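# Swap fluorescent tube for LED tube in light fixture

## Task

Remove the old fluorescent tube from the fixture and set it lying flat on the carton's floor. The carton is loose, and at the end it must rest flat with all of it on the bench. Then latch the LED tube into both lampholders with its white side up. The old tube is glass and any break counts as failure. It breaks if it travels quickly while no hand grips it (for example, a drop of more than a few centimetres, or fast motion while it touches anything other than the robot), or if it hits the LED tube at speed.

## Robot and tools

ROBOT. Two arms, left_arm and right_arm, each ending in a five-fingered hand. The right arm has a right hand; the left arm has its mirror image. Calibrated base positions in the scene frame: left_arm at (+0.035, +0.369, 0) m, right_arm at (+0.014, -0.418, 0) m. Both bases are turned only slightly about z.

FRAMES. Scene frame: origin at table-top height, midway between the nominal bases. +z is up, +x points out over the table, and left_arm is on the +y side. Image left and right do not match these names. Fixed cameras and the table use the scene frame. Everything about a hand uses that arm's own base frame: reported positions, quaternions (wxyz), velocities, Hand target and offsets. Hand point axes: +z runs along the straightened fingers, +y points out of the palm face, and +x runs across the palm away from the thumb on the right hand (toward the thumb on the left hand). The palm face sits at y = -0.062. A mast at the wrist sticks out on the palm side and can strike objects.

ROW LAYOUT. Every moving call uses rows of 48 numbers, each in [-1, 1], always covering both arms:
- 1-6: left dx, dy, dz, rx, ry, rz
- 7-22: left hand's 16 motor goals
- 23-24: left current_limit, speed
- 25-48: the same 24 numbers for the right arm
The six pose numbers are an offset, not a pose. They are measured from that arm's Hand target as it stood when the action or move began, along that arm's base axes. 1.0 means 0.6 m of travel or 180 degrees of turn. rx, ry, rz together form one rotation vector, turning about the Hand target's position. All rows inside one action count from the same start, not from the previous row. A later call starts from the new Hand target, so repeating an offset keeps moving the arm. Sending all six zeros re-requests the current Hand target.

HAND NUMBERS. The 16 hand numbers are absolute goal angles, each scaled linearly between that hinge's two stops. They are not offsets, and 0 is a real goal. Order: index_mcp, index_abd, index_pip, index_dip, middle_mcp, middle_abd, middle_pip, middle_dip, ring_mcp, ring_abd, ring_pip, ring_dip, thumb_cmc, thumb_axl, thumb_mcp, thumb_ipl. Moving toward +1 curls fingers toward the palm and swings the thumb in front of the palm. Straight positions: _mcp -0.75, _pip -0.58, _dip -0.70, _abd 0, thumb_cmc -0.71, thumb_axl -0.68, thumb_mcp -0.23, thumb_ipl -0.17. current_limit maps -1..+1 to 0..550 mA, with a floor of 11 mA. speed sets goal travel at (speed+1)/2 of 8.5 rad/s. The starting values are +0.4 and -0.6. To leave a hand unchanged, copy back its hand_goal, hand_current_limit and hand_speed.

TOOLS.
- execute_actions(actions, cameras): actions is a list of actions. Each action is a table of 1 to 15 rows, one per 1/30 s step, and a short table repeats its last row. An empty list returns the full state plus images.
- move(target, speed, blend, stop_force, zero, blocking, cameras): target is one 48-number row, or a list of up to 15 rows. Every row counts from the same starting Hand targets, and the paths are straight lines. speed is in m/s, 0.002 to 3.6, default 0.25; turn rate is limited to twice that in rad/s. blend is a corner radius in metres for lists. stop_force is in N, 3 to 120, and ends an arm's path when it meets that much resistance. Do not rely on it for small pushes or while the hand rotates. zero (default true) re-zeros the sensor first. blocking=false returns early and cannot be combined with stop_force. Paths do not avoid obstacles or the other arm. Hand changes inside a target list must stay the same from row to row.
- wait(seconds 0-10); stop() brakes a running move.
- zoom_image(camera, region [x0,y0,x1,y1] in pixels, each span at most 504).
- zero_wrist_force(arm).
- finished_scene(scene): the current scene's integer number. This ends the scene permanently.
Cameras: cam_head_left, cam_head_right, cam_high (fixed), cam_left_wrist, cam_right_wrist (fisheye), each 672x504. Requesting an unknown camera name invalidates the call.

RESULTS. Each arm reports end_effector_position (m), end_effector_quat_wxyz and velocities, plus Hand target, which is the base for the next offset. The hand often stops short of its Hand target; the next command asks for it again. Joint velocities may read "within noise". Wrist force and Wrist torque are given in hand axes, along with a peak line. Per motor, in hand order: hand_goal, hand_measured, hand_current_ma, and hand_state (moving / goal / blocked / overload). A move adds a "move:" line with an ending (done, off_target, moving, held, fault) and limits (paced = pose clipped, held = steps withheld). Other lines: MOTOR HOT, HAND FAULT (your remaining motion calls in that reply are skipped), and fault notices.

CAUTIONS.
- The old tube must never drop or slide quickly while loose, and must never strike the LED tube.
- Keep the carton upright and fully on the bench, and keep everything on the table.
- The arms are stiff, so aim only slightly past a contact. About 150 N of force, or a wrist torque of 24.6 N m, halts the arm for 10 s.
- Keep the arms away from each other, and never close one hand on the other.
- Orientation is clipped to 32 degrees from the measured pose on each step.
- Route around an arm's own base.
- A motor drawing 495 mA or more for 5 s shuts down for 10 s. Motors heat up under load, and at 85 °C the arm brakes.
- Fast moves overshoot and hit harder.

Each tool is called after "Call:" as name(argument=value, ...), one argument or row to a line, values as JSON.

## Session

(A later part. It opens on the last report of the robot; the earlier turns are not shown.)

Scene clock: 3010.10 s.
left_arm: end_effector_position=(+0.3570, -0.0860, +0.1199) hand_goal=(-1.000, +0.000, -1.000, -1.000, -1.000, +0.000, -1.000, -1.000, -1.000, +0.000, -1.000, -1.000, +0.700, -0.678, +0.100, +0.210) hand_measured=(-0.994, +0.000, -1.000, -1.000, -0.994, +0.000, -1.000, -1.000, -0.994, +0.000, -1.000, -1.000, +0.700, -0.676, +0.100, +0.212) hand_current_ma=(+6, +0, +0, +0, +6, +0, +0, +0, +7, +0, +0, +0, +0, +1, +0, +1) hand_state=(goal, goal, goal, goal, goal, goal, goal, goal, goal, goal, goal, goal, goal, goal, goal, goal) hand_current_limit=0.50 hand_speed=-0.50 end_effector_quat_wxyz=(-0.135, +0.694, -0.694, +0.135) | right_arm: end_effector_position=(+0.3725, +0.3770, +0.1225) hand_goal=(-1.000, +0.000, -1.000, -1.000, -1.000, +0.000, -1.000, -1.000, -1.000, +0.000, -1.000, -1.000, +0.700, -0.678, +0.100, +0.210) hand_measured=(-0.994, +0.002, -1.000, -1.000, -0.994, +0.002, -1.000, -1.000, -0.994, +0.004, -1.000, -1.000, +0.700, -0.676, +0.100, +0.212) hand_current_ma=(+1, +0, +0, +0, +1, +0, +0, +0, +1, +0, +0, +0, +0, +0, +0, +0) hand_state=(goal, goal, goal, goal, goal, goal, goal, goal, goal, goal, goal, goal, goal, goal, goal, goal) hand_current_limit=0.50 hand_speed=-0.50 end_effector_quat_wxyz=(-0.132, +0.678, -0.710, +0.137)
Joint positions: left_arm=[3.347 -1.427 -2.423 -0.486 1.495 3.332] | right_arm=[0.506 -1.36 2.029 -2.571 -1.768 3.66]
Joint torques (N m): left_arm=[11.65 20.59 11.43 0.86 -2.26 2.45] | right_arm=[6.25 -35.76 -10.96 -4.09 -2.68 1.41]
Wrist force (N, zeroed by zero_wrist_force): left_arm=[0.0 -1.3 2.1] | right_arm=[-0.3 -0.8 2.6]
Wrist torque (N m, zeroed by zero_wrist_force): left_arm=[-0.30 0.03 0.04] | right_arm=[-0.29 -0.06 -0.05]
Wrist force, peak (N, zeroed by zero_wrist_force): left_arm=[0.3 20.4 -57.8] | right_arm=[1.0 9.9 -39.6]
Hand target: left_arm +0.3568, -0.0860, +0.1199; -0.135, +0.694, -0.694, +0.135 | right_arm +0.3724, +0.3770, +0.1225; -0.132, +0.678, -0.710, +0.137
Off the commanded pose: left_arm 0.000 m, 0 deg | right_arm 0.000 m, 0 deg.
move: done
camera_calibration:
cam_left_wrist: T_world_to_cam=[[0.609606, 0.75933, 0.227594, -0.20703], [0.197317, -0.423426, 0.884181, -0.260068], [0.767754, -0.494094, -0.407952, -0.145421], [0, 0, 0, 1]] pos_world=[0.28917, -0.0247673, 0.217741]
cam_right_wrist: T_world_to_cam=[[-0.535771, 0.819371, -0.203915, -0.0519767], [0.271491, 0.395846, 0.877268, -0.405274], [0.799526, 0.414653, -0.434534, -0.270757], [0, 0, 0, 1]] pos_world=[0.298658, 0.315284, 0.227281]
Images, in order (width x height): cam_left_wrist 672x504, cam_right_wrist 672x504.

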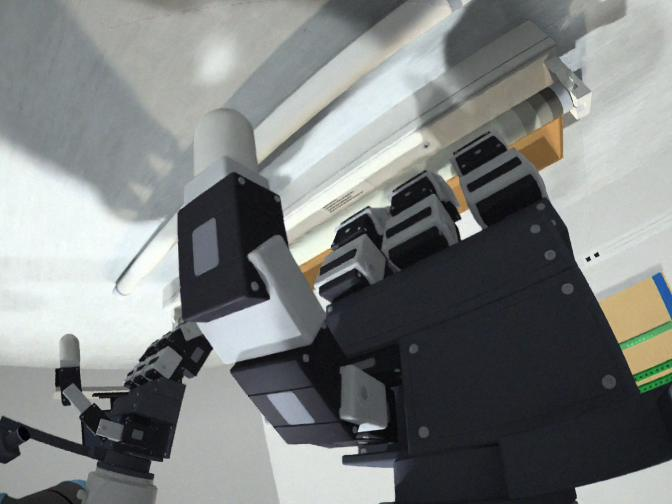

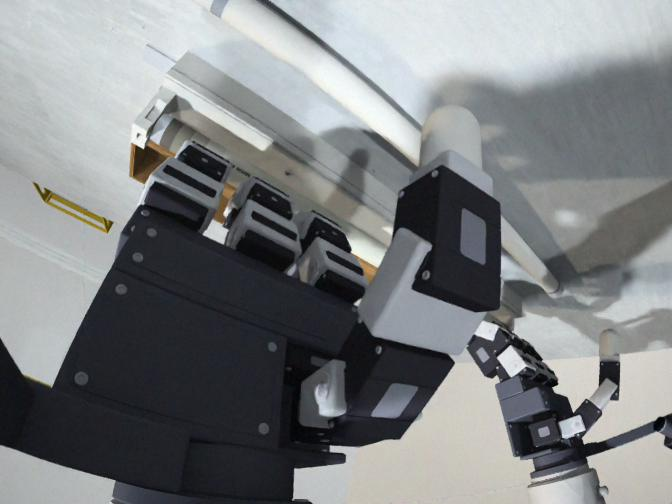

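Call:
move(
  target=[
    [-0.005,0,-0.032,0,0,0,-1,0,-1,-1,-1,0,-1,-1,-1,0,-1,-1,0.70,-0.678,0.10,0.21,0.7,-0.5,-0.005,0,-0.032,0,0,0,-1,0,-1,-1,-1,0,-1,-1,-1,0,-1,-1,0.70,-0.678,0.10,0.21,0.7,-0.5],
  ],
  speed=0.05,
)

Call:
move(
  target=[
    [0,0,-0.014,0,0,0,-1,0,-1,-1,-1,0,-1,-1,-1,0,-1,-1,0.70,-0.678,0.10,0.21,0.7,-0.5,0,0,-0.014,0,0,0,-1,0,-1,-1,-1,0,-1,-1,-1,0,-1,-1,0.70,-0.678,0.10,0.21,0.7,-0.5],
  ],
  speed=0.006,
  stop_force=32,
)

Call:
move(
  target=[
    [0.008,0,-0.001,0,0,0,-1,0,-1,-1,-1,0,-1,-1,-1,0,-1,-1,0.70,-0.678,0.10,0.21,0.7,-0.5,0.008,0,-0.001,0,0,0,-1,0,-1,-1,-1,0,-1,-1,-1,0,-1,-1,0.70,-0.678,0.10,0.21,0.7,-0.5],
  ],
  speed=0.015,
)

Call:
move(
  target=[
    [0.012,0,0,0,0,0,-1,0,-1,-1,-1,0,-1,-1,-1,0,-1,-1,0.70,-0.678,0.10,0.21,0.7,-0.5,0.012,0,0,0,0,0,-1,0,-1,-1,-1,0,-1,-1,-1,0,-1,-1,0.70,-0.678,0.10,0.21,0.7,-0.5],
  ],
  speed=0.015,
  cameras=["cam_right_wrist","cam_left_wrist"],
)

Call:
zoom_image(
  camera="cam_right_wrist",
  region=[100, 60, 310, 220],
)

Scene clock: 3041.63 s.
left_arm: end_effector_position=(+0.3538, -0.0860, +0.1008) hand_goal=(-1.000, +0.000, -1.000, -1.000, -1.000, +0.000, -1.000, -1.000, -1.000, +0.000, -1.000, -1.000, +0.700, -0.678, +0.100, +0.210) hand_measured=(-0.996, +0.000, -1.000, -1.000, -0.996, +0.000, -1.000, -1.000, -0.996, +0.000, -1.000, -1.000, +0.700, -0.676, +0.100, +0.212) hand_current_ma=(+3, +0, +0, +0, +4, +0, +0, +0, +5, +0, +0, +0, +0, +1, +0, +1) hand_state=(goal, goal, goal, goal, goal, goal, goal, goal, goal, goal, goal, goal, goal, goal, goal, goal) hand_current_limit=0.70 hand_speed=-0.50 end_effector_quat_wxyz=(-0.135, +0.694, -0.694, +0.135) | right_arm: end_effector_position=(+0.3694, +0.3770, +0.1034) hand_goal=(-1.000, +0.000, -1.000, -1.000, -1.000, +0.000, -1.000, -1.000, -1.000, +0.000, -1.000, -1.000, +0.700, -0.678, +0.100, +0.210) hand_measured=(-0.998, +0.002, -1.000, -1.000, -0.998, +0.002, -1.000, -1.000, -0.996, +0.004, -1.000, -1.000, +0.700, -0.676, +0.100, +0.212) hand_current_ma=(+0, +0, +0, +0, +0, +0, +0, +0, +0, +0, +0, +0, +0, +0, +0, +0) hand_state=(goal, goal, goal, goal, goal, goal, goal, goal, goal, goal, goal, goal, goal, goal, goal, goal) hand_current_limit=0.70 hand_speed=-0.50 end_effector_quat_wxyz=(-0.132, +0.678, -0.710, +0.137)
Joint positions: left_arm=[3.349 -1.465 -2.458 -0.413 1.494 3.334] | right_arm=[0.509 -1.333 2.056 -2.625 -1.769 3.663]
Joint torques (N m): left_arm=[11.23 3.96 8.48 5.45 -2.37 2.32] | right_arm=[6 -21.04 -10.06 -3.68 -2.53 1.16]
Wrist force (N, zeroed by zero_wrist_force): left_arm=[-0.2 -1.5 0.8] | right_arm=[0.3 -1.2 1.0]
Wrist torque (N m, zeroed by zero_wrist_force): left_arm=[-0.07 0.05 0.03] | right_arm=[-0.05 -0.05 -0.01]
Wrist force, peak (N, zeroed by zero_wrist_force): left_arm=[-0.1 -1.7 2.2] | right_arm=[-0.3 -0.6 3.0]
Hand target: left_arm +0.3538, -0.0860, +0.1007; -0.135, +0.694, -0.694, +0.135 | right_arm +0.3694, +0.3770, +0.1033; -0.132, +0.678, -0.710, +0.137
Off the commanded pose: left_arm 0.000 m, 0 deg | right_arm 0.000 m, 0 deg.
move: done

Scene clock: 3043.33 s.
left_arm: end_effector_position=(+0.3540, -0.0859, +0.0986) hand_goal=(-1.000, +0.000, -1.000, -1.000, -1.000, +0.000, -1.000, -1.000, -1.000, +0.000, -1.000, -1.000, +0.700, -0.678, +0.100, +0.210) hand_measured=(-1.002, +0.000, -1.002, -1.000, -1.002, +0.000, -1.002, -1.000, -1.002, +0.000, -1.002, -1.000, +0.700, -0.676, +0.100, +0.212) hand_current_ma=(-1, +0, -1, +0, -1, +0, -1, +0, -1, +0, -1, +0, +0, +1, +0, +1) hand_state=(goal, goal, goal, goal, goal, goal, goal, goal, goal, goal, goal, goal, goal, goal, goal, goal) hand_current_limit=0.70 hand_speed=-0.50 end_effector_quat_wxyz=(-0.135, +0.694, -0.694, +0.135) | right_arm: end_effector_position=(+0.3695, +0.3771, +0.1011) hand_goal=(-1.000, +0.000, -1.000, -1.000, -1.000, +0.000, -1.000, -1.000, -1.000, +0.000, -1.000, -1.000, +0.700, -0.678, +0.100, +0.210) hand_measured=(-1.002, +0.004, -1.002, -1.000, -1.002, +0.004, -1.002, -1.000, -1.002, +0.004, -1.002, -1.000, +0.700, -0.676, +0.100, +0.212) hand_current_ma=(+0, +1, +0, +0, +0, +1, +0, +0, +0, +1, +0, +0, +0, +0, +0, +0) hand_state=(goal, goal, goal, goal, goal, goal, goal, goal, goal, goal, goal, goal, goal, goal, goal, goal) hand_current_limit=0.70 hand_speed=-0.50 end_effector_quat_wxyz=(-0.132, +0.678, -0.710, +0.138)
Joint positions: left_arm=[3.349 -1.471 -2.461 -0.404 1.494 3.334] | right_arm=[0.509 -1.329 2.059 -2.632 -1.769 3.663]
Joint torques (N m): left_arm=[10.79 5.71 10.06 -6.55 -1.09 2.4] | right_arm=[1.47 -16.48 -14.62 4.5 0.97 1.15]
Wrist force (N, zeroed by zero_wrist_force): left_arm=[0.5 -7.6 -30.3] | right_arm=[0.6 -12.0 -27.1]
Wrist torque (N m, zeroed by zero_wrist_force): left_arm=[4.95 -0.60 0.21] | right_arm=[4.72 0.74 -0.18]
Wrist force, peak (N, zeroed by zero_wrist_force): left_arm=[0.3 -7.7 -34.5] | right_arm=[0.9 -12.1 -31.7]
Hand target: left_arm +0.3540, -0.0859, +0.0986; -0.135, +0.694, -0.694, +0.135 (not the last commanded pose) | right_arm +0.3695, +0.3771, +0.1012; -0.132, +0.678, -0.710, +0.138 (not the last commanded pose)
Off the commanded pose: left_arm 0.006 m, 0 deg | right_arm 0.006 m, 0 deg.
move: contact (left_arm, right_arm)

Scene clock: 3044.13 s.
left_arm: end_effector_position=(+0.3587, -0.0859, +0.0980) hand_goal=(-1.000, +0.000, -1.000, -1.000, -1.000, +0.000, -1.000, -1.000, -1.000, +0.000, -1.000, -1.000, +0.700, -0.678, +0.100, +0.210) hand_measured=(-1.002, -0.002, -1.002, -1.000, -1.002, -0.002, -1.002, -1.000, -1.002, -0.002, -1.002, -1.000, +0.700, -0.676, +0.100, +0.212) hand_current_ma=(-2, -1, -1, -1, -2, -1, -1, -1, -2, -1, -1, +0, +0, +1, +0, +1) hand_state=(goal, goal, goal, goal, goal, goal, goal, goal, goal, goal, goal, goal, goal, goal, goal, goal) hand_current_limit=0.70 hand_speed=-0.50 end_effector_quat_wxyz=(-0.135, +0.694, -0.694, +0.135) | right_arm: end_effector_position=(+0.3743, +0.3770, +0.1006) hand_goal=(-1.000, +0.000, -1.000, -1.000, -1.000, +0.000, -1.000, -1.000, -1.000, +0.000, -1.000, -1.000, +0.700, -0.678, +0.100, +0.210) hand_measured=(-1.002, +0.008, -1.002, -1.000, -1.002, +0.008, -1.002, -1.000, -1.002, +0.010, -1.002, -1.000, +0.700, -0.676, +0.100, +0.212) hand_current_ma=(+0, +2, +0, +0, +0, +2, +0, +0, +0, +2, +0, +0, +0, +0, +0, +0) hand_state=(goal, goal, goal, goal, goal, goal, goal, goal, goal, goal, goal, goal, goal, goal, goal, goal) hand_current_limit=0.70 hand_speed=-0.50 end_effector_quat_wxyz=(-0.132, +0.678, -0.710, +0.138)
Joint positions: left_arm=[3.346 -1.486 -2.451 -0.399 1.495 3.331] | right_arm=[0.505 -1.32 2.05 -2.632 -1.767 3.658]
Joint torques (N m): left_arm=[-10.39 -16.36 1.25 -5.6 3.49 -2.41] | right_arm=[-12.35 6.08 -9.99 5.86 4.55 -1.11]
Wrist force (N, zeroed by zero_wrist_force): left_arm=[0.6 -18.2 -37.9] | right_arm=[0.5 -6.4 -45.1]
Wrist torque (N m, zeroed by zero_wrist_force): left_arm=[6.29 -0.83 0.62] | right_arm=[6.98 1.14 0.13]
Wrist force, peak (N, zeroed by zero_wrist_force): left_arm=[0.1 26.7 -69.8] | right_arm=[1.7 23.9 -65.5]
Hand target: left_arm +0.3588, -0.0859, +0.0980; -0.135, +0.694, -0.694, +0.135 | right_arm +0.3743, +0.3771, +0.1006; -0.132, +0.678, -0.710, +0.138
Off the commanded pose: left_arm 0.000 m, 0 deg | right_arm 0.000 m, 0 deg.
move: done

Scene clock: 3044.97 s.
left_arm: end_effector_position=(+0.3658, -0.0859, +0.0980) hand_goal=(-1.000, +0.000, -1.000, -1.000, -1.000, +0.000, -1.000, -1.000, -1.000, +0.000, -1.000, -1.000, +0.700, -0.678, +0.100, +0.210) hand_measured=(-1.002, -0.002, -1.002, -1.000, -1.002, -0.002, -1.002, -1.000, -1.002, -0.002, -1.002, -1.000, +0.700, -0.676, +0.100, +0.212) hand_current_ma=(-2, -2, -1, +0, -2, -2, -1, +0, -2, -2, -1, -1, +0, +1, +0, +1) hand_state=(goal, goal, goal, goal, goal, goal, goal, goal, goal, goal, goal, goal, goal, goal, goal, goal) hand_current_limit=0.70 hand_speed=-0.50 end_effector_quat_wxyz=(-0.135, +0.694, -0.694, +0.135) | right_arm: end_effector_position=(+0.3814, +0.3770, +0.1006) hand_goal=(-1.000, +0.000, -1.000, -1.000, -1.000, +0.000, -1.000, -1.000, -1.000, +0.000, -1.000, -1.000, +0.700, -0.678, +0.100, +0.210) hand_measured=(-1.002, +0.012, -1.002, -1.000, -1.002, +0.012, -1.002, -1.000, -1.002, +0.012, -1.002, -1.000, +0.700, -0.676, +0.100, +0.212) hand_current_ma=(+0, +3, +0, +0, +0, +3, +0, +0, +0, +4, +0, +0, +0, +0, +0, +0) hand_state=(goal, goal, goal, goal, goal, goal, goal, goal, goal, goal, goal, goal, goal, goal, goal, goal) hand_current_limit=0.70 hand_speed=-0.50 end_effector_quat_wxyz=(-0.132, +0.678, -0.710, +0.138)
Joint positions: left_arm=[3.342 -1.505 -2.434 -0.396 1.497 3.327] | right_arm=[0.498 -1.309 2.035 -2.63 -1.765 3.651]
Joint torques (N m): left_arm=[-10.54 -16.21 3.46 -5.11 3.36 -2.56] | right_arm=[-12.93 6.74 -13.34 5.24 4.36 -1.49]
Wrist force (N, zeroed by zero_wrist_force): left_arm=[0.8 -14.7 -41.9] | right_arm=[2.4 -3.4 -47.6]
Wrist torque (N m, zeroed by zero_wrist_force): left_arm=[6.47 -0.81 0.65] | right_arm=[6.86 1.38 0.47]
Wrist force, peak (N, zeroed by zero_wrist_force): left_arm=[0.1 9.1 -65.1] | right_arm=[2.1 14.0 -65.2]
Hand target: left_arm +0.3660, -0.0859, +0.0980; -0.135, +0.694, -0.694, +0.135 | right_arm +0.3815, +0.3771, +0.1006; -0.132, +0.678, -0.710, +0.138
Off the commanded pose: left_arm 0.000 m, 0 deg | right_arm 0.000 m, 0 deg.
move: done
camera_calibration:
cam_left_wrist: T_world_to_cam=[[0.6095, 0.759314, 0.227931, -0.207484], [0.196841, -0.423446, 0.884278, -0.24225], [0.767961, -0.494101, -0.407554, -0.161369], [0, 0, 0, 1]] pos_world=[0.298071, -0.0247673, 0.195742]
cam_right_wrist: T_world_to_cam=[[-0.535636, 0.81941, -0.204113, -0.0517614], [0.271031, 0.395741, 0.877457, -0.388226], [0.799773, 0.414677, -0.434058, -0.287533], [0, 0, 0, 1]] pos_world=[0.307457, 0.315284, 0.20528]
Images, in order (width x height): cam_left_wrist 672x504, cam_right_wrist 672x504.

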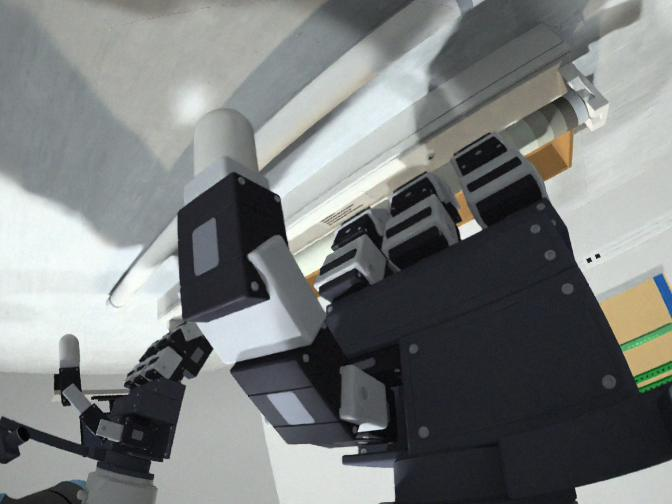

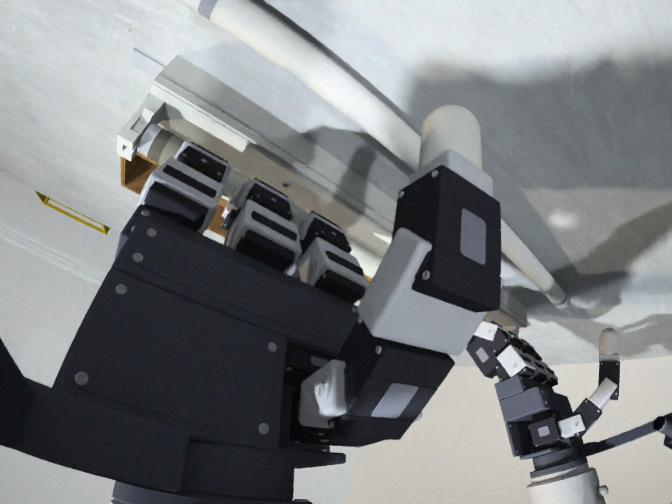

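Scaled by 2.400 from the camera's 672x504 image, which has a finer 960x720 frame.

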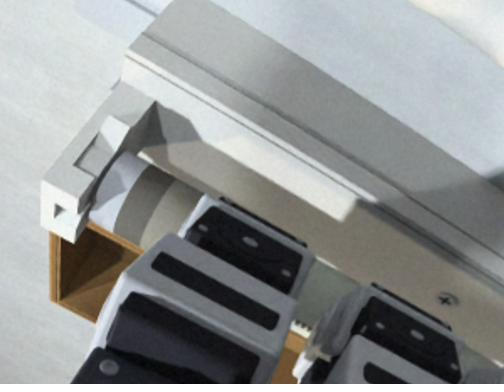

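Call:
move(
  target=[
    [0,0,0.0365,0,0,0,-1,0,-1,-1,-1,0,-1,-1,-1,0,-1,-1,0.70,-0.678,0.10,0.21,0.5,-0.5,0,0,0.0365,0,0,0,-1,0,-1,-1,-1,0,-1,-1,-1,0,-1,-1,0.70,-0.678,0.10,0.21,0.5,-0.5],
    [-0.0152,0,0.0365,0,0,0,-1,0,-1,-1,-1,0,-1,-1,-1,0,-1,-1,0.70,-0.678,0.10,0.21,0.5,-0.5,-0.0152,0,0.0365,0,0,0,-1,0,-1,-1,-1,0,-1,-1,-1,0,-1,-1,0.70,-0.678,0.10,0.21,0.5,-0.5],
  ],
  speed=0.04,
  cameras=["cam_right_wrist","cam_left_wrist"],
)

Call:
zoom_image(
  camera="cam_right_wrist",
  region=[120, 60, 330, 220],
)

Call:
zoom_image(
  camera="cam_left_wrist",
  region=[530, 45, 610, 125],
)

Call:
zoom_image(
  camera="cam_right_wrist",
  region=[125, 85, 180, 140],
)

Scene clock: 3111.97 s.
left_arm: end_effector_position=(+0.3570, -0.0859, +0.1199) hand_goal=(-1.000, +0.000, -1.000, -1.000, -1.000, +0.000, -1.000, -1.000, -1.000, +0.000, -1.000, -1.000, +0.700, -0.678, +0.100, +0.210) hand_measured=(-0.994, -0.002, -1.000, -1.000, -0.994, -0.002, -1.000, -1.000, -0.994, -0.002, -1.000, -1.000, +0.700, -0.676, +0.100, +0.212) hand_current_ma=(+6, -1, +0, +0, +6, -1, +0, +0, +7, -1, +0, +0, +0, +1, +0, +1) hand_state=(goal, goal, goal, goal, goal, goal, goal, goal, goal, goal, goal, goal, goal, goal, goal, goal) hand_current_limit=0.50 hand_speed=-0.50 end_effector_quat_wxyz=(-0.135, +0.694, -0.694, +0.135) | right_arm: end_effector_position=(+0.3725, +0.3771, +0.1224) hand_goal=(-1.000, +0.000, -1.000, -1.000, -1.000, +0.000, -1.000, -1.000, -1.000, +0.000, -1.000, -1.000, +0.700, -0.678, +0.100, +0.210) hand_measured=(-0.994, +0.002, -1.000, -1.000, -0.994, +0.002, -1.000, -1.000, -0.994, +0.004, -1.000, -1.000, +0.700, -0.676, +0.100, +0.212) hand_current_ma=(+1, +0, +0, +0, +1, +0, +0, +0, +1, +0, +0, +0, +0, +0, +0, +0) hand_state=(goal, goal, goal, goal, goal, goal, goal, goal, goal, goal, goal, goal, goal, goal, goal, goal) hand_current_limit=0.50 hand_speed=-0.50 end_effector_quat_wxyz=(-0.132, +0.678, -0.710, +0.138)
Joint positions: left_arm=[3.347 -1.427 -2.423 -0.486 1.495 3.332] | right_arm=[0.506 -1.36 2.03 -2.571 -1.768 3.66]
Joint torques (N m): left_arm=[10.62 21.15 12.97 0.65 -2.38 2.59] | right_arm=[5.67 -36.81 -12.36 -4.1 -2.81 1.31]
Wrist force (N, zeroed by zero_wrist_force): left_arm=[0.0 -1.2 2.2] | right_arm=[-0.1 -0.9 2.5]
Wrist torque (N m, zeroed by zero_wrist_force): left_arm=[-0.29 0.04 0.03] | right_arm=[-0.30 -0.08 -0.04]
Wrist force, peak (N, zeroed by zero_wrist_force): left_arm=[0.9 -12.3 -44.1] | right_arm=[2.7 -1.4 -49.2]
Hand target: left_arm +0.3568, -0.0859, +0.1199; -0.135, +0.694, -0.694, +0.135 | right_arm +0.3724, +0.3771, +0.1225; -0.132, +0.678, -0.710, +0.138
Off the commanded pose: left_arm 0.000 m, 0 deg | right_arm 0.000 m, 0 deg.
move: done
camera_calibration:
cam_left_wrist: T_world_to_cam=[[0.609505, 0.759329, 0.227868, -0.207038], [0.196946, -0.423444, 0.884256, -0.25989], [0.76793, -0.49408, -0.407638, -0.145581], [0, 0, 0, 1]] pos_world=[0.289171, -0.0247672, 0.217642]
cam_right_wrist: T_world_to_cam=[[-0.535627, 0.819422, -0.204084, -0.0520717], [0.271048, 0.395714, 0.877464, -0.405029], [0.799772, 0.414677, -0.434059, -0.27091], [0, 0, 0, 1]] pos_world=[0.298557, 0.315284, 0.22718]
Images, in order (width x height): cam_left_wrist 672x504, cam_right_wrist 672x504.

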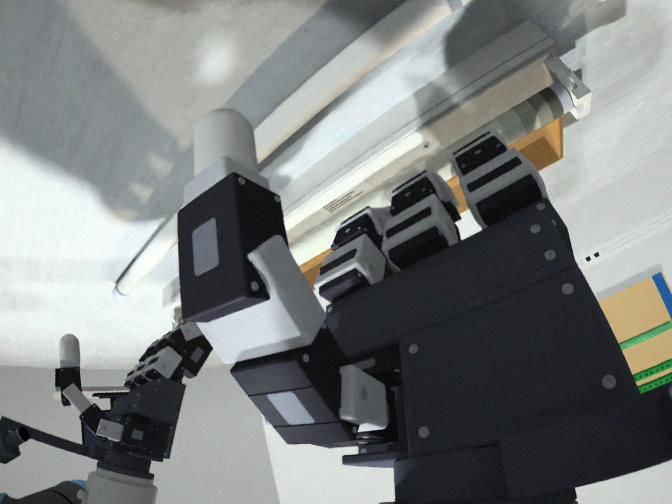

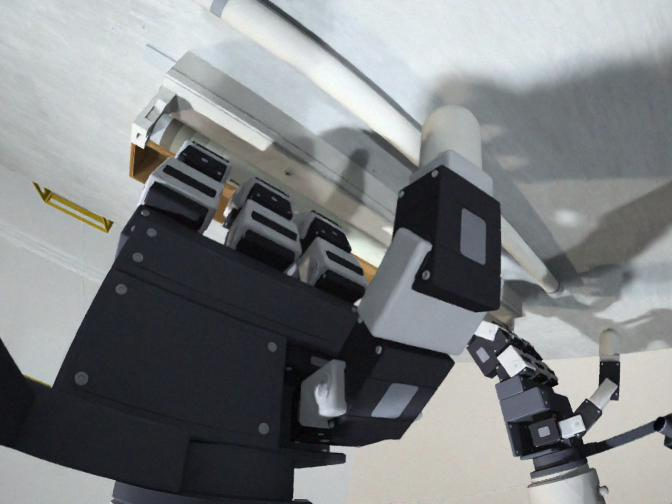

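Scaled by 2.400 from the camera's 672x504 image, which has a finer 960x720 frame.

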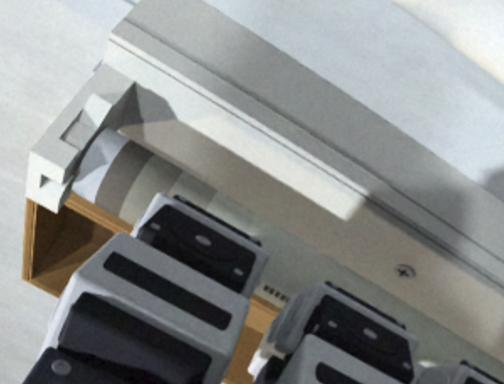

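Scaled by 6.300 from the camera's 672x504 image, which has a finer 960x720 frame.

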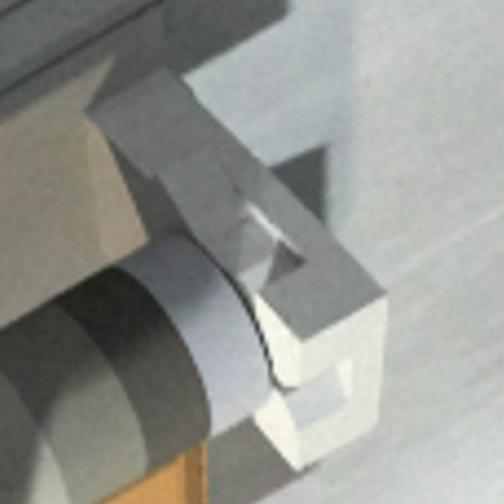

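Scaled by 9.164 from the camera's 672x504 image, which has a finer 960x720 frame.

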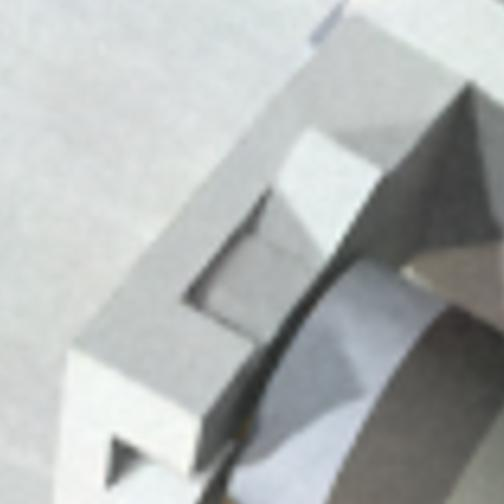

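Call:
zoom_image(
  camera="cam_right_wrist",
  region=[135, 112, 165, 145],
)

Call:
zoom_image(
  camera="cam_left_wrist",
  region=[555, 75, 595, 120],
)

Scaled by 15.273 from the camera's 672x504 image, which has a finer 960x720 frame.

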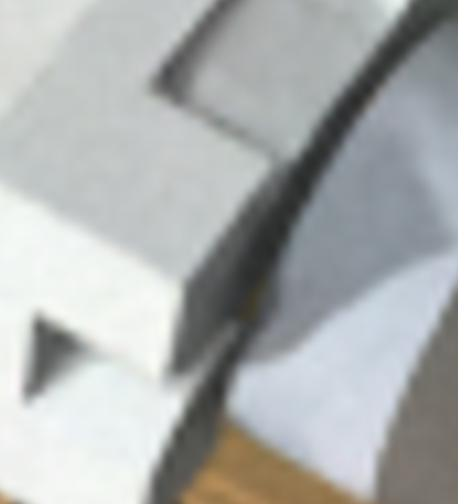

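Scaled by 11.200 from the camera's 672x504 image, which has a finer 960x720 frame.

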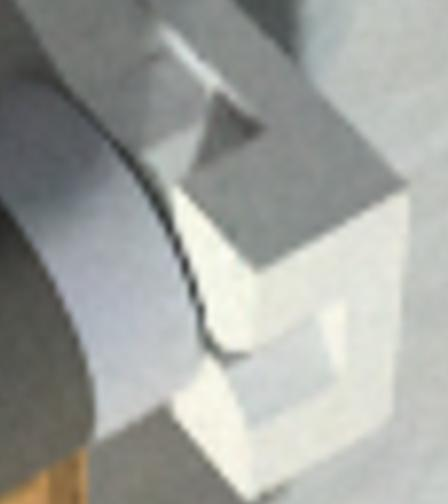

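Call:
move(
  target=[
    [0.008,0,-0.032,0,0,0,-1,0,-1,-1,-1,0,-1,-1,-1,0,-1,-1,0.70,-0.678,0.10,0.21,0.7,-0.5,0.008,0,-0.032,0,0,0,-1,0,-1,-1,-1,0,-1,-1,-1,0,-1,-1,0.70,-0.678,0.10,0.21,0.7,-0.5],
  ],
  speed=0.05,
)

Call:
move(
  target=[
    [0,0,-0.014,0,0,0,-1,0,-1,-1,-1,0,-1,-1,-1,0,-1,-1,0.70,-0.678,0.10,0.21,0.7,-0.5,0,0,-0.014,0,0,0,-1,0,-1,-1,-1,0,-1,-1,-1,0,-1,-1,0.70,-0.678,0.10,0.21,0.7,-0.5],
  ],
  speed=0.006,
  stop_force=32,
)

Call:
move(
  target=[
    [0.0063,0,-0.001,0,0,0,-1,0,-1,-1,-1,0,-1,-1,-1,0,-1,-1,0.70,-0.678,0.10,0.21,0.7,-0.5,0.0063,0,-0.001,0,0,0,-1,0,-1,-1,-1,0,-1,-1,-1,0,-1,-1,0.70,-0.678,0.10,0.21,0.7,-0.5],
  ],
  speed=0.015,
)

Call:
move(
  target=[
    [0,0,0.034,0,0,0,-1,0,-1,-1,-1,0,-1,-1,-1,0,-1,-1,0.70,-0.678,0.10,0.21,0.5,-0.5,0,0,0.034,0,0,0,-1,0,-1,-1,-1,0,-1,-1,-1,0,-1,-1,0.70,-0.678,0.10,0.21,0.5,-0.5],
    [-0.0143,0,0.0353,0,0,0,-1,0,-1,-1,-1,0,-1,-1,-1,0,-1,-1,0.70,-0.678,0.10,0.21,0.5,-0.5,-0.0143,0,0.0353,0,0,0,-1,0,-1,-1,-1,0,-1,-1,-1,0,-1,-1,0.70,-0.678,0.10,0.21,0.5,-0.5],
  ],
  speed=0.04,
  cameras=["cam_right_wrist","cam_left_wrist"],
)

Call:
zoom_image(
  camera="cam_right_wrist",
  region=[120, 60, 330, 220],
)

Call:
zoom_image(
  camera="cam_right_wrist",
  region=[135, 112, 165, 145],
)

Scene clock: 3197.77 s.
left_arm: end_effector_position=(+0.3616, -0.0859, +0.1008) hand_goal=(-1.000, +0.000, -1.000, -1.000, -1.000, +0.000, -1.000, -1.000, -1.000, +0.000, -1.000, -1.000, +0.700, -0.678, +0.100, +0.210) hand_measured=(-0.996, -0.002, -1.000, -1.000, -0.996, -0.002, -1.000, -1.000, -0.996, -0.002, -1.000, -1.000, +0.700, -0.676, +0.100, +0.212) hand_current_ma=(+3, -1, +0, +0, +3, -1, +0, +0, +3, -1, +0, +0, +0, +1, +0, +1) hand_state=(goal, goal, goal, goal, goal, goal, goal, goal, goal, goal, goal, goal, goal, goal, goal, goal) hand_current_limit=0.70 hand_speed=-0.50 end_effector_quat_wxyz=(-0.135, +0.694, -0.694, +0.135) end_effector_velocity=(+0.001, +0.000, -0.001) end_effector_angular_velocity=(+0.001, -0.001, +0.001) | right_arm: end_effector_position=(+0.3772, +0.3770, +0.1033) hand_goal=(-1.000, +0.000, -1.000, -1.000, -1.000, +0.000, -1.000, -1.000, -1.000, +0.000, -1.000, -1.000, +0.700, -0.678, +0.100, +0.210) hand_measured=(-0.996, +0.002, -1.000, -1.000, -0.996, +0.002, -1.000, -1.000, -0.996, +0.004, -1.000, -1.000, +0.700, -0.676, +0.100, +0.212) hand_current_ma=(+0, +0, +0, +0, +1, +0, +0, +0, +1, +0, +0, +0, +0, +0, +0, +0) hand_state=(goal, goal, goal, goal, goal, goal, goal, goal, goal, goal, goal, goal, goal, goal, goal, goal) hand_current_limit=0.70 hand_speed=-0.50 end_effector_quat_wxyz=(-0.132, +0.678, -0.710, +0.138)
Joint positions: left_arm=[3.344 -1.487 -2.44 -0.409 1.496 3.33] | right_arm=[0.502 -1.321 2.041 -2.623 -1.766 3.655]
Joint velocities: left_arm=[0 -0.003 0 0.005 0.001 -0.001] | right_arm=[within noise]
Joint torques (N m): left_arm=[-11.92 3.2 10 5.26 1.88 -2.47] | right_arm=[-7.41 -21.79 -9.64 -3.76 2.39 -1.22]
Wrist force (N, zeroed by zero_wrist_force): left_arm=[-0.1 -0.4 -0.6] | right_arm=[-0.3 -1.8 1.8]
Wrist torque (N m, zeroed by zero_wrist_force): left_arm=[0.10 -0.04 0.13] | right_arm=[-0.15 0.02 0.15]
Wrist force, peak (N, zeroed by zero_wrist_force): left_arm=[-0.1 -1.1 2.5] | right_arm=[-0.3 -1.3 2.9]
Hand target: left_arm +0.3616, -0.0859, +0.1007; -0.135, +0.694, -0.694, +0.135 | right_arm +0.3772, +0.3771, +0.1033; -0.132, +0.678, -0.710, +0.138
Off the commanded pose: left_arm 0.000 m, 0 deg | right_arm 0.000 m, 0 deg.
move: done

Scene clock: 3199.43 s.
left_arm: end_effector_position=(+0.3618, -0.0859, +0.0985) hand_goal=(-1.000, +0.000, -1.000, -1.000, -1.000, +0.000, -1.000, -1.000, -1.000, +0.000, -1.000, -1.000, +0.700, -0.678, +0.100, +0.210) hand_measured=(-1.002, -0.002, -1.002, -1.000, -1.002, -0.002, -1.002, -1.000, -1.002, -0.002, -1.002, -1.000, +0.700, -0.676, +0.100, +0.212) hand_current_ma=(-1, -2, -1, +0, -1, -2, -1, +0, -1, -2, -1, +0, +0, +1, +0, +1) hand_state=(goal, goal, goal, goal, goal, goal, goal, goal, goal, goal, goal, goal, goal, goal, goal, goal) hand_current_limit=0.70 hand_speed=-0.50 end_effector_quat_wxyz=(-0.135, +0.694, -0.694, +0.135) | right_arm: end_effector_position=(+0.3773, +0.3771, +0.1009) hand_goal=(-1.000, +0.000, -1.000, -1.000, -1.000, +0.000, -1.000, -1.000, -1.000, +0.000, -1.000, -1.000, +0.700, -0.678, +0.100, +0.210) hand_measured=(-1.002, +0.006, -1.002, -1.000, -1.002, +0.006, -1.002, -1.000, -1.002, +0.006, -1.002, -1.000, +0.700, -0.676, +0.100, +0.212) hand_current_ma=(+0, +1, +0, +0, +0, +1, +0, +0, +0, +1, +0, +0, +0, +0, +0, +0) hand_state=(goal, goal, goal, goal, goal, goal, goal, goal, goal, goal, goal, goal, goal, goal, goal, goal) hand_current_limit=0.70 hand_speed=-0.50 end_effector_quat_wxyz=(-0.132, +0.678, -0.710, +0.138)
Joint positions: left_arm=[3.344 -1.493 -2.443 -0.399 1.496 3.33] | right_arm=[0.502 -1.316 2.044 -2.631 -1.766 3.655]
Joint torques (N m): left_arm=[-10.42 5.89 8.73 -6.93 2.01 -2.39] | right_arm=[-6.59 -16.53 -11.98 5.8 2.45 -1.24]
Wrist force (N, zeroed by zero_wrist_force): left_arm=[0.8 -10.8 -30.2] | right_arm=[1.0 -16.1 -28.2]
Wrist torque (N m, zeroed by zero_wrist_force): left_arm=[4.81 -0.65 0.45] | right_arm=[4.81 0.75 -0.02]
Wrist force, peak (N, zeroed by zero_wrist_force): left_arm=[0.9 -8.7 -35.8] | right_arm=[1.4 -15.2 -32.4]
Hand target: left_arm +0.3618, -0.0859, +0.0985; -0.135, +0.694, -0.694, +0.135 (not the last commanded pose) | right_arm +0.3773, +0.3771, +0.1009; -0.132, +0.678, -0.710, +0.138 (not the last commanded pose)
Off the commanded pose: left_arm 0.006 m, 0 deg | right_arm 0.006 m, 0 deg.
move: contact (left_arm, right_arm)

Scene clock: 3200.20 s.
left_arm: end_effector_position=(+0.3654, -0.0859, +0.0980) hand_goal=(-1.000, +0.000, -1.000, -1.000, -1.000, +0.000, -1.000, -1.000, -1.000, +0.000, -1.000, -1.000, +0.700, -0.678, +0.100, +0.210) hand_measured=(-1.002, -0.002, -1.002, -1.000, -1.002, -0.002, -1.002, -1.000, -1.002, -0.002, -1.002, -1.000, +0.700, -0.676, +0.100, +0.212) hand_current_ma=(-1, -2, -1, +0, -1, -2, -1, +0, -1, -2, -1, +0, +0, +1, +0, +1) hand_state=(goal, goal, goal, goal, goal, goal, goal, goal, goal, goal, goal, goal, goal, goal, goal, goal) hand_current_limit=0.70 hand_speed=-0.50 end_effector_quat_wxyz=(-0.135, +0.694, -0.694, +0.135) | right_arm: end_effector_position=(+0.3810, +0.3771, +0.1003) hand_goal=(-1.000, +0.000, -1.000, -1.000, -1.000, +0.000, -1.000, -1.000, -1.000, +0.000, -1.000, -1.000, +0.700, -0.678, +0.100, +0.210) hand_measured=(-1.002, +0.008, -1.002, -1.000, -1.002, +0.008, -1.002, -1.000, -1.002, +0.008, -1.002, -1.000, +0.700, -0.676, +0.100, +0.212) hand_current_ma=(+0, +2, +0, +0, +0, +2, +0, +0, +0, +2, +0, +0, +0, +0, +0, +0) hand_state=(goal, goal, goal, goal, goal, goal, goal, goal, goal, goal, goal, goal, goal, goal, goal, goal) hand_current_limit=0.70 hand_speed=-0.50 end_effector_quat_wxyz=(-0.132, +0.678, -0.709, +0.138)
Joint positions: left_arm=[3.342 -1.504 -2.435 -0.396 1.496 3.328] | right_arm=[0.498 -1.31 2.037 -2.631 -1.765 3.652]
Joint torques (N m): left_arm=[-9.41 -19.24 6.11 -3.44 3.08 -2.36] | right_arm=[-9.59 6.3 -9.17 3.89 5.2 -1.52]
Wrist force (N, zeroed by zero_wrist_force): left_arm=[1.0 -3.4 -48.1] | right_arm=[2.0 -11.2 -42.4]
Wrist torque (N m, zeroed by zero_wrist_force): left_arm=[7.08 -1.04 0.29] | right_arm=[6.47 1.21 0.25]
Wrist force, peak (N, zeroed by zero_wrist_force): left_arm=[1.0 -3.4 -48.1] | right_arm=[2.0 -11.2 -42.4]
Hand target: left_arm +0.3655, -0.0859, +0.0979; -0.135, +0.694, -0.694, +0.135 | right_arm +0.3811, +0.3771, +0.1003; -0.132, +0.678, -0.710, +0.138
Off the commanded pose: left_arm 0.000 m, 0 deg | right_arm 0.000 m, 0 deg.
move: done

Scene clock: 3201.73 s.
left_arm: end_effector_position=(+0.3571, -0.0859, +0.1191) hand_goal=(-1.000, +0.000, -1.000, -1.000, -1.000, +0.000, -1.000, -1.000, -1.000, +0.000, -1.000, -1.000, +0.700, -0.678, +0.100, +0.210) hand_measured=(-0.994, -0.002, -1.000, -1.000, -0.994, -0.002, -1.000, -1.000, -0.994, -0.002, -1.000, -1.000, +0.700, -0.676, +0.100, +0.212) hand_current_ma=(+6, -2, +0, +0, +6, -2, +0, +0, +7, -2, +0, +0, +0, +1, +0, +1) hand_state=(goal, goal, goal, goal, goal, goal, goal, goal, goal, goal, goal, goal, goal, goal, goal, goal) hand_current_limit=0.50 hand_speed=-0.50 end_effector_quat_wxyz=(-0.135, +0.694, -0.694, +0.135) | right_arm: end_effector_position=(+0.3726, +0.3771, +0.1215) hand_goal=(-1.000, +0.000, -1.000, -1.000, -1.000, +0.000, -1.000, -1.000, -1.000, +0.000, -1.000, -1.000, +0.700, -0.678, +0.100, +0.210) hand_measured=(-0.994, +0.002, -1.000, -1.000, -0.994, +0.002, -1.000, -1.000, -0.994, +0.004, -1.000, -1.000, +0.700, -0.676, +0.100, +0.212) hand_current_ma=(+1, +0, +0, +0, +1, +0, +0, +0, +1, +0, +0, +0, +0, +0, +0, +0) hand_state=(goal, goal, goal, goal, goal, goal, goal, goal, goal, goal, goal, goal, goal, goal, goal, goal) hand_current_limit=0.50 hand_speed=-0.50 end_effector_quat_wxyz=(-0.132, +0.678, -0.710, +0.138)
Joint positions: left_arm=[3.347 -1.429 -2.425 -0.482 1.495 3.332] | right_arm=[0.506 -1.358 2.031 -2.575 -1.768 3.66]
Joint torques (N m): left_arm=[10.32 23.72 13 0.77 -2.39 2.42] | right_arm=[7.06 -36.06 -10.97 -1.51 -2.71 1.2]
Wrist force (N, zeroed by zero_wrist_force): left_arm=[-0.1 -1.3 2.2] | right_arm=[-0.1 -0.7 2.7]
Wrist torque (N m, zeroed by zero_wrist_force): left_arm=[-0.31 0.06 0.02] | right_arm=[-0.29 -0.09 -0.03]
Wrist force, peak (N, zeroed by zero_wrist_force): left_arm=[0.9 -3.2 -48.4] | right_arm=[2.0 -11.1 -42.7]
Hand target: left_arm +0.3570, -0.0859, +0.1191; -0.135, +0.694, -0.694, +0.135 | right_arm +0.3725, +0.3771, +0.1215; -0.132, +0.678, -0.710, +0.138
Off the commanded pose: left_arm 0.000 m, 0 deg | right_arm 0.000 m, 0 deg.
move: done
camera_calibration:
cam_left_wrist: T_world_to_cam=[[0.609414, 0.759281, 0.228271, -0.206919], [0.196423, -0.42352, 0.884335, -0.259051], [0.768136, -0.494088, -0.40724, -0.146054], [0, 0, 0, 1]] pos_world=[0.289172, -0.0247671, 0.216843]
cam_right_wrist: T_world_to_cam=[[-0.535515, 0.819491, -0.204104, -0.0522731], [0.270644, 0.395461, 0.877703, -0.40403], [0.799985, 0.414784, -0.433565, -0.271632], [0, 0, 0, 1]] pos_world=[0.298657, 0.315284, 0.226179]
Images, in order (width x height): cam_left_wrist 672x504, cam_right_wrist 672x504.

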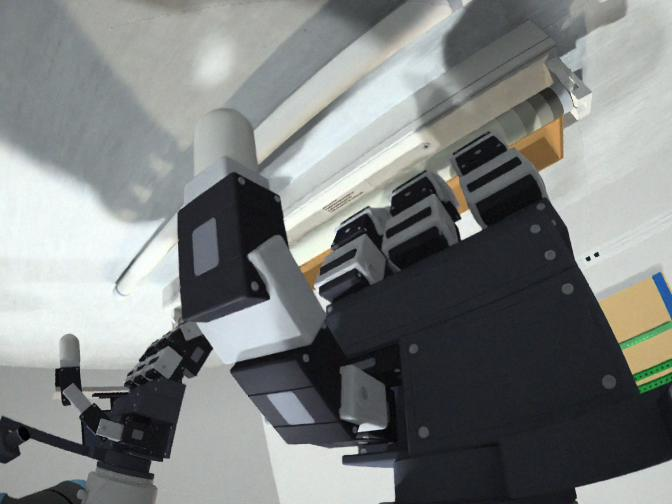

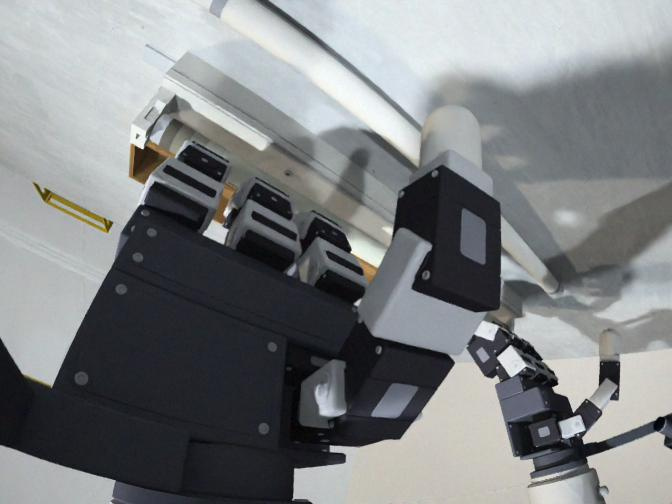

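Scaled by 2.400 from the camera's 672x504 image, which has a finer 960x720 frame.

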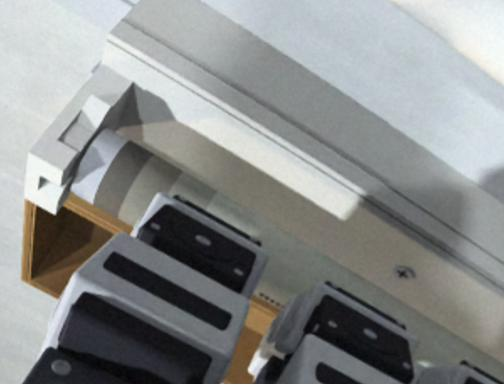

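Scaled by 15.273 from the camera's 672x504 image, which has a finer 960x720 frame.

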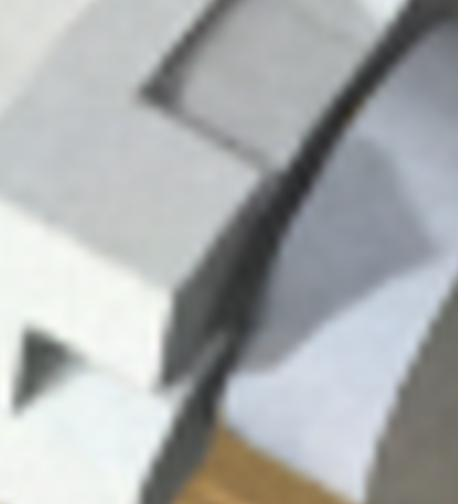

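Call:
zoom_image(
  camera="cam_left_wrist",
  region=[550, 70, 595, 120],
)

Call:
zoom_image(
  camera="cam_right_wrist",
  region=[140, 85, 180, 130],
)

Scaled by 10.080 from the camera's 672x504 image, which has a finer 960x720 frame.

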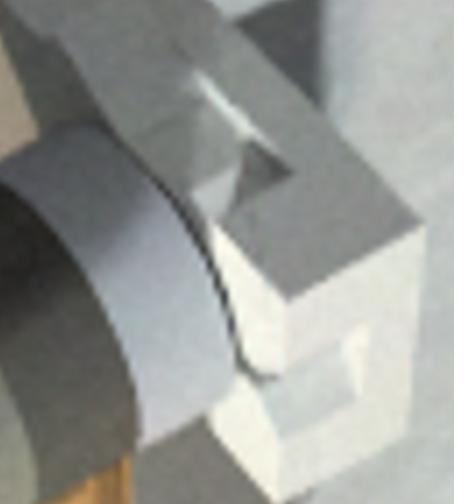

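Scaled by 11.200 from the camera's 672x504 image, which has a finer 960x720 frame.

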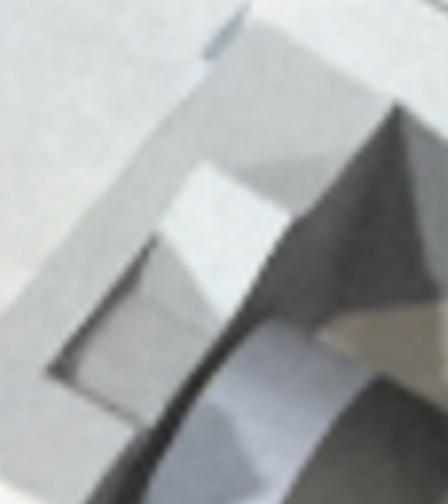

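Call:
move(
  target=[
    [0,0,0.04,0,0,0,-1,0,-1,-1,-1,0,-1,-1,-1,0,-1,-1,0.70,-0.678,0.10,0.21,0.5,-0.5,0,0,0.04,0,0,0,-1,0,-1,-1,-1,0,-1,-1,-1,0,-1,-1,0.70,-0.678,0.10,0.21,0.5,-0.5],
    [0.2448,0,0.0895,0,-0.2667,0,-1,0,-1,-1,-1,0,-1,-1,-1,0,-1,-1,0.70,-0.678,0.10,0.21,0.5,-0.5,0.2448,0,0.0897,-0.012,-0.2667,0,-1,0,-1,-1,-1,0,-1,-1,-1,0,-1,-1,0.70,-0.678,0.10,0.21,0.5,-0.5],
  ],
  speed=0.15,
  blend=0.01,
)

Call:
move(
  target=[
    [0,0,0,0,0,0,-0.98,0,0.50,-0.35,-0.98,0,0.50,-0.35,-0.98,0,0.50,-0.35,0.70,-0.678,0.10,0.10,0.5,-0.5,0,0,0,0,0,0,-0.98,0,0.50,-0.35,-0.98,0,0.50,-0.35,-0.98,0,0.50,-0.35,0.70,-0.678,0.10,0.10,0.5,-0.5],
  ],
  cameras=["cam_high","cam_right_wrist"],
)

Scene clock: 3309.27 s.
left_arm: end_effector_position=(+0.5038, -0.0859, +0.1728) hand_goal=(-1.000, +0.000, -1.000, -1.000, -1.000, +0.000, -1.000, -1.000, -1.000, +0.000, -1.000, -1.000, +0.700, -0.678, +0.100, +0.210) hand_measured=(-0.994, -0.002, -1.000, -1.000, -0.994, -0.002, -1.000, -1.000, -0.992, -0.002, -1.000, -1.000, +0.700, -0.676, +0.100, +0.212) hand_current_ma=(+9, -2, +0, +0, +9, -2, +0, +0, +10, -2, +0, +0, +0, +1, +0, +1) hand_state=(goal, goal, goal, goal, goal, goal, goal, goal, goal, goal, goal, goal, goal, goal, goal, goal) hand_current_limit=0.50 hand_speed=-0.50 end_effector_quat_wxyz=(-0.406, +0.579, -0.579, +0.406) | right_arm: end_effector_position=(+0.5194, +0.3771, +0.1753) hand_goal=(-1.000, +0.000, -1.000, -1.000, -1.000, +0.000, -1.000, -1.000, -1.000, +0.000, -1.000, -1.000, +0.700, -0.678, +0.100, +0.210) hand_measured=(-0.994, +0.002, -1.000, -1.000, -0.994, +0.002, -1.000, -1.000, -0.992, +0.004, -1.000, -1.000, +0.700, -0.676, +0.100, +0.212) hand_current_ma=(+2, +0, +0, +0, +2, +0, +0, +0, +2, +0, +0, +0, +0, +0, +0, +0) hand_state=(goal, goal, goal, goal, goal, goal, goal, goal, goal, goal, goal, goal, goal, goal, goal, goal) hand_current_limit=0.50 hand_speed=-0.50 end_effector_quat_wxyz=(-0.397, +0.566, -0.592, +0.415)
Joint positions: left_arm=[3.37 -1.739 -2.472 0.712 1.357 3.221] | right_arm=[0.555 -1.123 2.006 -3.611 -2.13 3.371]
Joint torques (N m): left_arm=[-11.83 10.65 19.66 5.19 -2.47 -2.37] | right_arm=[7.3 -28.88 -27.59 -3.53 -2.68 -1.17]
Wrist force (N, zeroed by zero_wrist_force): left_arm=[-0.1 -1.1 2.0] | right_arm=[-0.7 -1.5 2.8]
Wrist torque (N m, zeroed by zero_wrist_force): left_arm=[-0.34 0.04 0.11] | right_arm=[-0.21 0.05 0.13]
Wrist force, peak (N, zeroed by zero_wrist_force): left_arm=[0.1 -1.0 2.9] | right_arm=[-0.7 -1.4 3.2]
Hand target: left_arm +0.5038, -0.0859, +0.1728; -0.406, +0.579, -0.579, +0.406 | right_arm +0.5194, +0.3771, +0.1753; -0.397, +0.566, -0.592, +0.415
Off the commanded pose: left_arm 0.000 m, 0 deg | right_arm 0.000 m, 0 deg.
move: done

Scene clock: 3310.40 s.
left_arm: end_effector_position=(+0.5038, -0.0859, +0.1728) hand_goal=(-0.980, +0.000, +0.500, -0.350, -0.980, +0.000, +0.500, -0.350, -0.980, +0.000, +0.500, -0.350, +0.700, -0.678, +0.100, +0.100) hand_measured=(-0.972, -0.002, +0.498, -0.352, -0.974, -0.002, +0.498, -0.352, -0.972, -0.002, +0.498, -0.352, +0.700, -0.676, +0.100, +0.102) hand_current_ma=(+9, -2, -2, -2, +9, -2, -2, -2, +11, -2, -2, -3, +0, +1, +0, +1) hand_state=(goal, goal, goal, goal, goal, goal, goal, goal, goal, goal, goal, goal, goal, goal, goal, goal) hand_current_limit=0.50 hand_speed=-0.50 end_effector_quat_wxyz=(-0.406, +0.579, -0.579, +0.406) | right_arm: end_effector_position=(+0.5194, +0.3771, +0.1753) hand_goal=(-0.980, +0.000, +0.500, -0.350, -0.980, +0.000, +0.500, -0.350, -0.980, +0.000, +0.500, -0.350, +0.700, -0.678, +0.100, +0.100) hand_measured=(-0.972, +0.002, +0.498, -0.352, -0.972, +0.002, +0.498, -0.352, -0.972, +0.004, +0.498, -0.352, +0.700, -0.676, +0.100, +0.102) hand_current_ma=(+2, +0, +0, +0, +2, +0, +0, +0, +2, +0, +0, +0, +0, +0, +0, +0) hand_state=(goal, goal, goal, goal, goal, goal, goal, goal, goal, goal, goal, goal, goal, goal, goal, goal) hand_current_limit=0.50 hand_speed=-0.50 end_effector_quat_wxyz=(-0.397, +0.566, -0.592, +0.415)
Joint positions: left_arm=[3.37 -1.739 -2.472 0.712 1.357 3.221] | right_arm=[0.555 -1.122 2.006 -3.611 -2.13 3.371]
Joint torques (N m): left_arm=[-12 11.03 17.52 5.22 -2.33 -2.28] | right_arm=[5.42 -27.74 -26.95 -3.7 -2.8 -1.2]
Wrist force (N, zeroed by zero_wrist_force): left_arm=[-0.1 -1.4 2.1] | right_arm=[-0.6 -1.2 2.8]
Wrist torque (N m, zeroed by zero_wrist_force): left_arm=[-0.36 0.03 0.12] | right_arm=[-0.14 0.02 0.15]
Wrist force, peak (N, zeroed by zero_wrist_force): left_arm=[-0.1 -1.4 2.3] | right_arm=[-0.7 -1.0 3.1]
Hand target: left_arm +0.5038, -0.0859, +0.1728; -0.406, +0.579, -0.579, +0.406 | right_arm +0.5194, +0.3771, +0.1753; -0.397, +0.566, -0.592, +0.415
Off the commanded pose: left_arm 0.000 m, 0 deg | right_arm 0.000 m, 0 deg.
move: done
camera_calibration:
cam_right_wrist: T_world_to_cam=[[-0.194523, 0.804125, -0.561732, -0.0714258], [-0.465183, 0.428551, 0.774564, -0.103166], [0.863577, 0.411979, 0.290702, -0.524679], [0, 0, 0, 1]] pos_world=[0.391216, 0.317804, 0.192312]
Images, in order (width x height): cam_high 672x504, cam_right_wrist 672x504.

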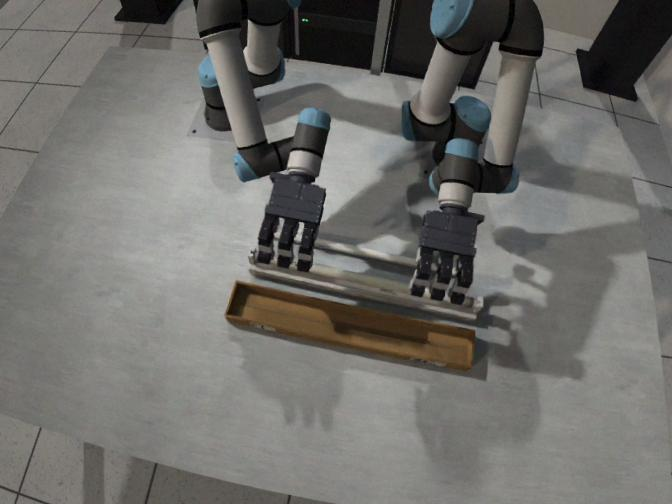

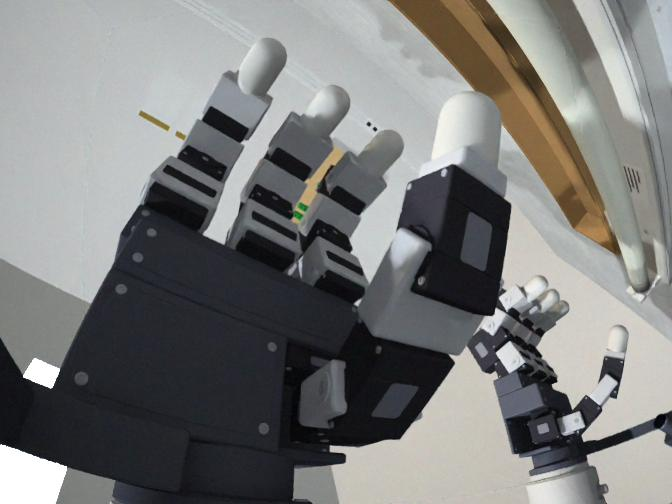

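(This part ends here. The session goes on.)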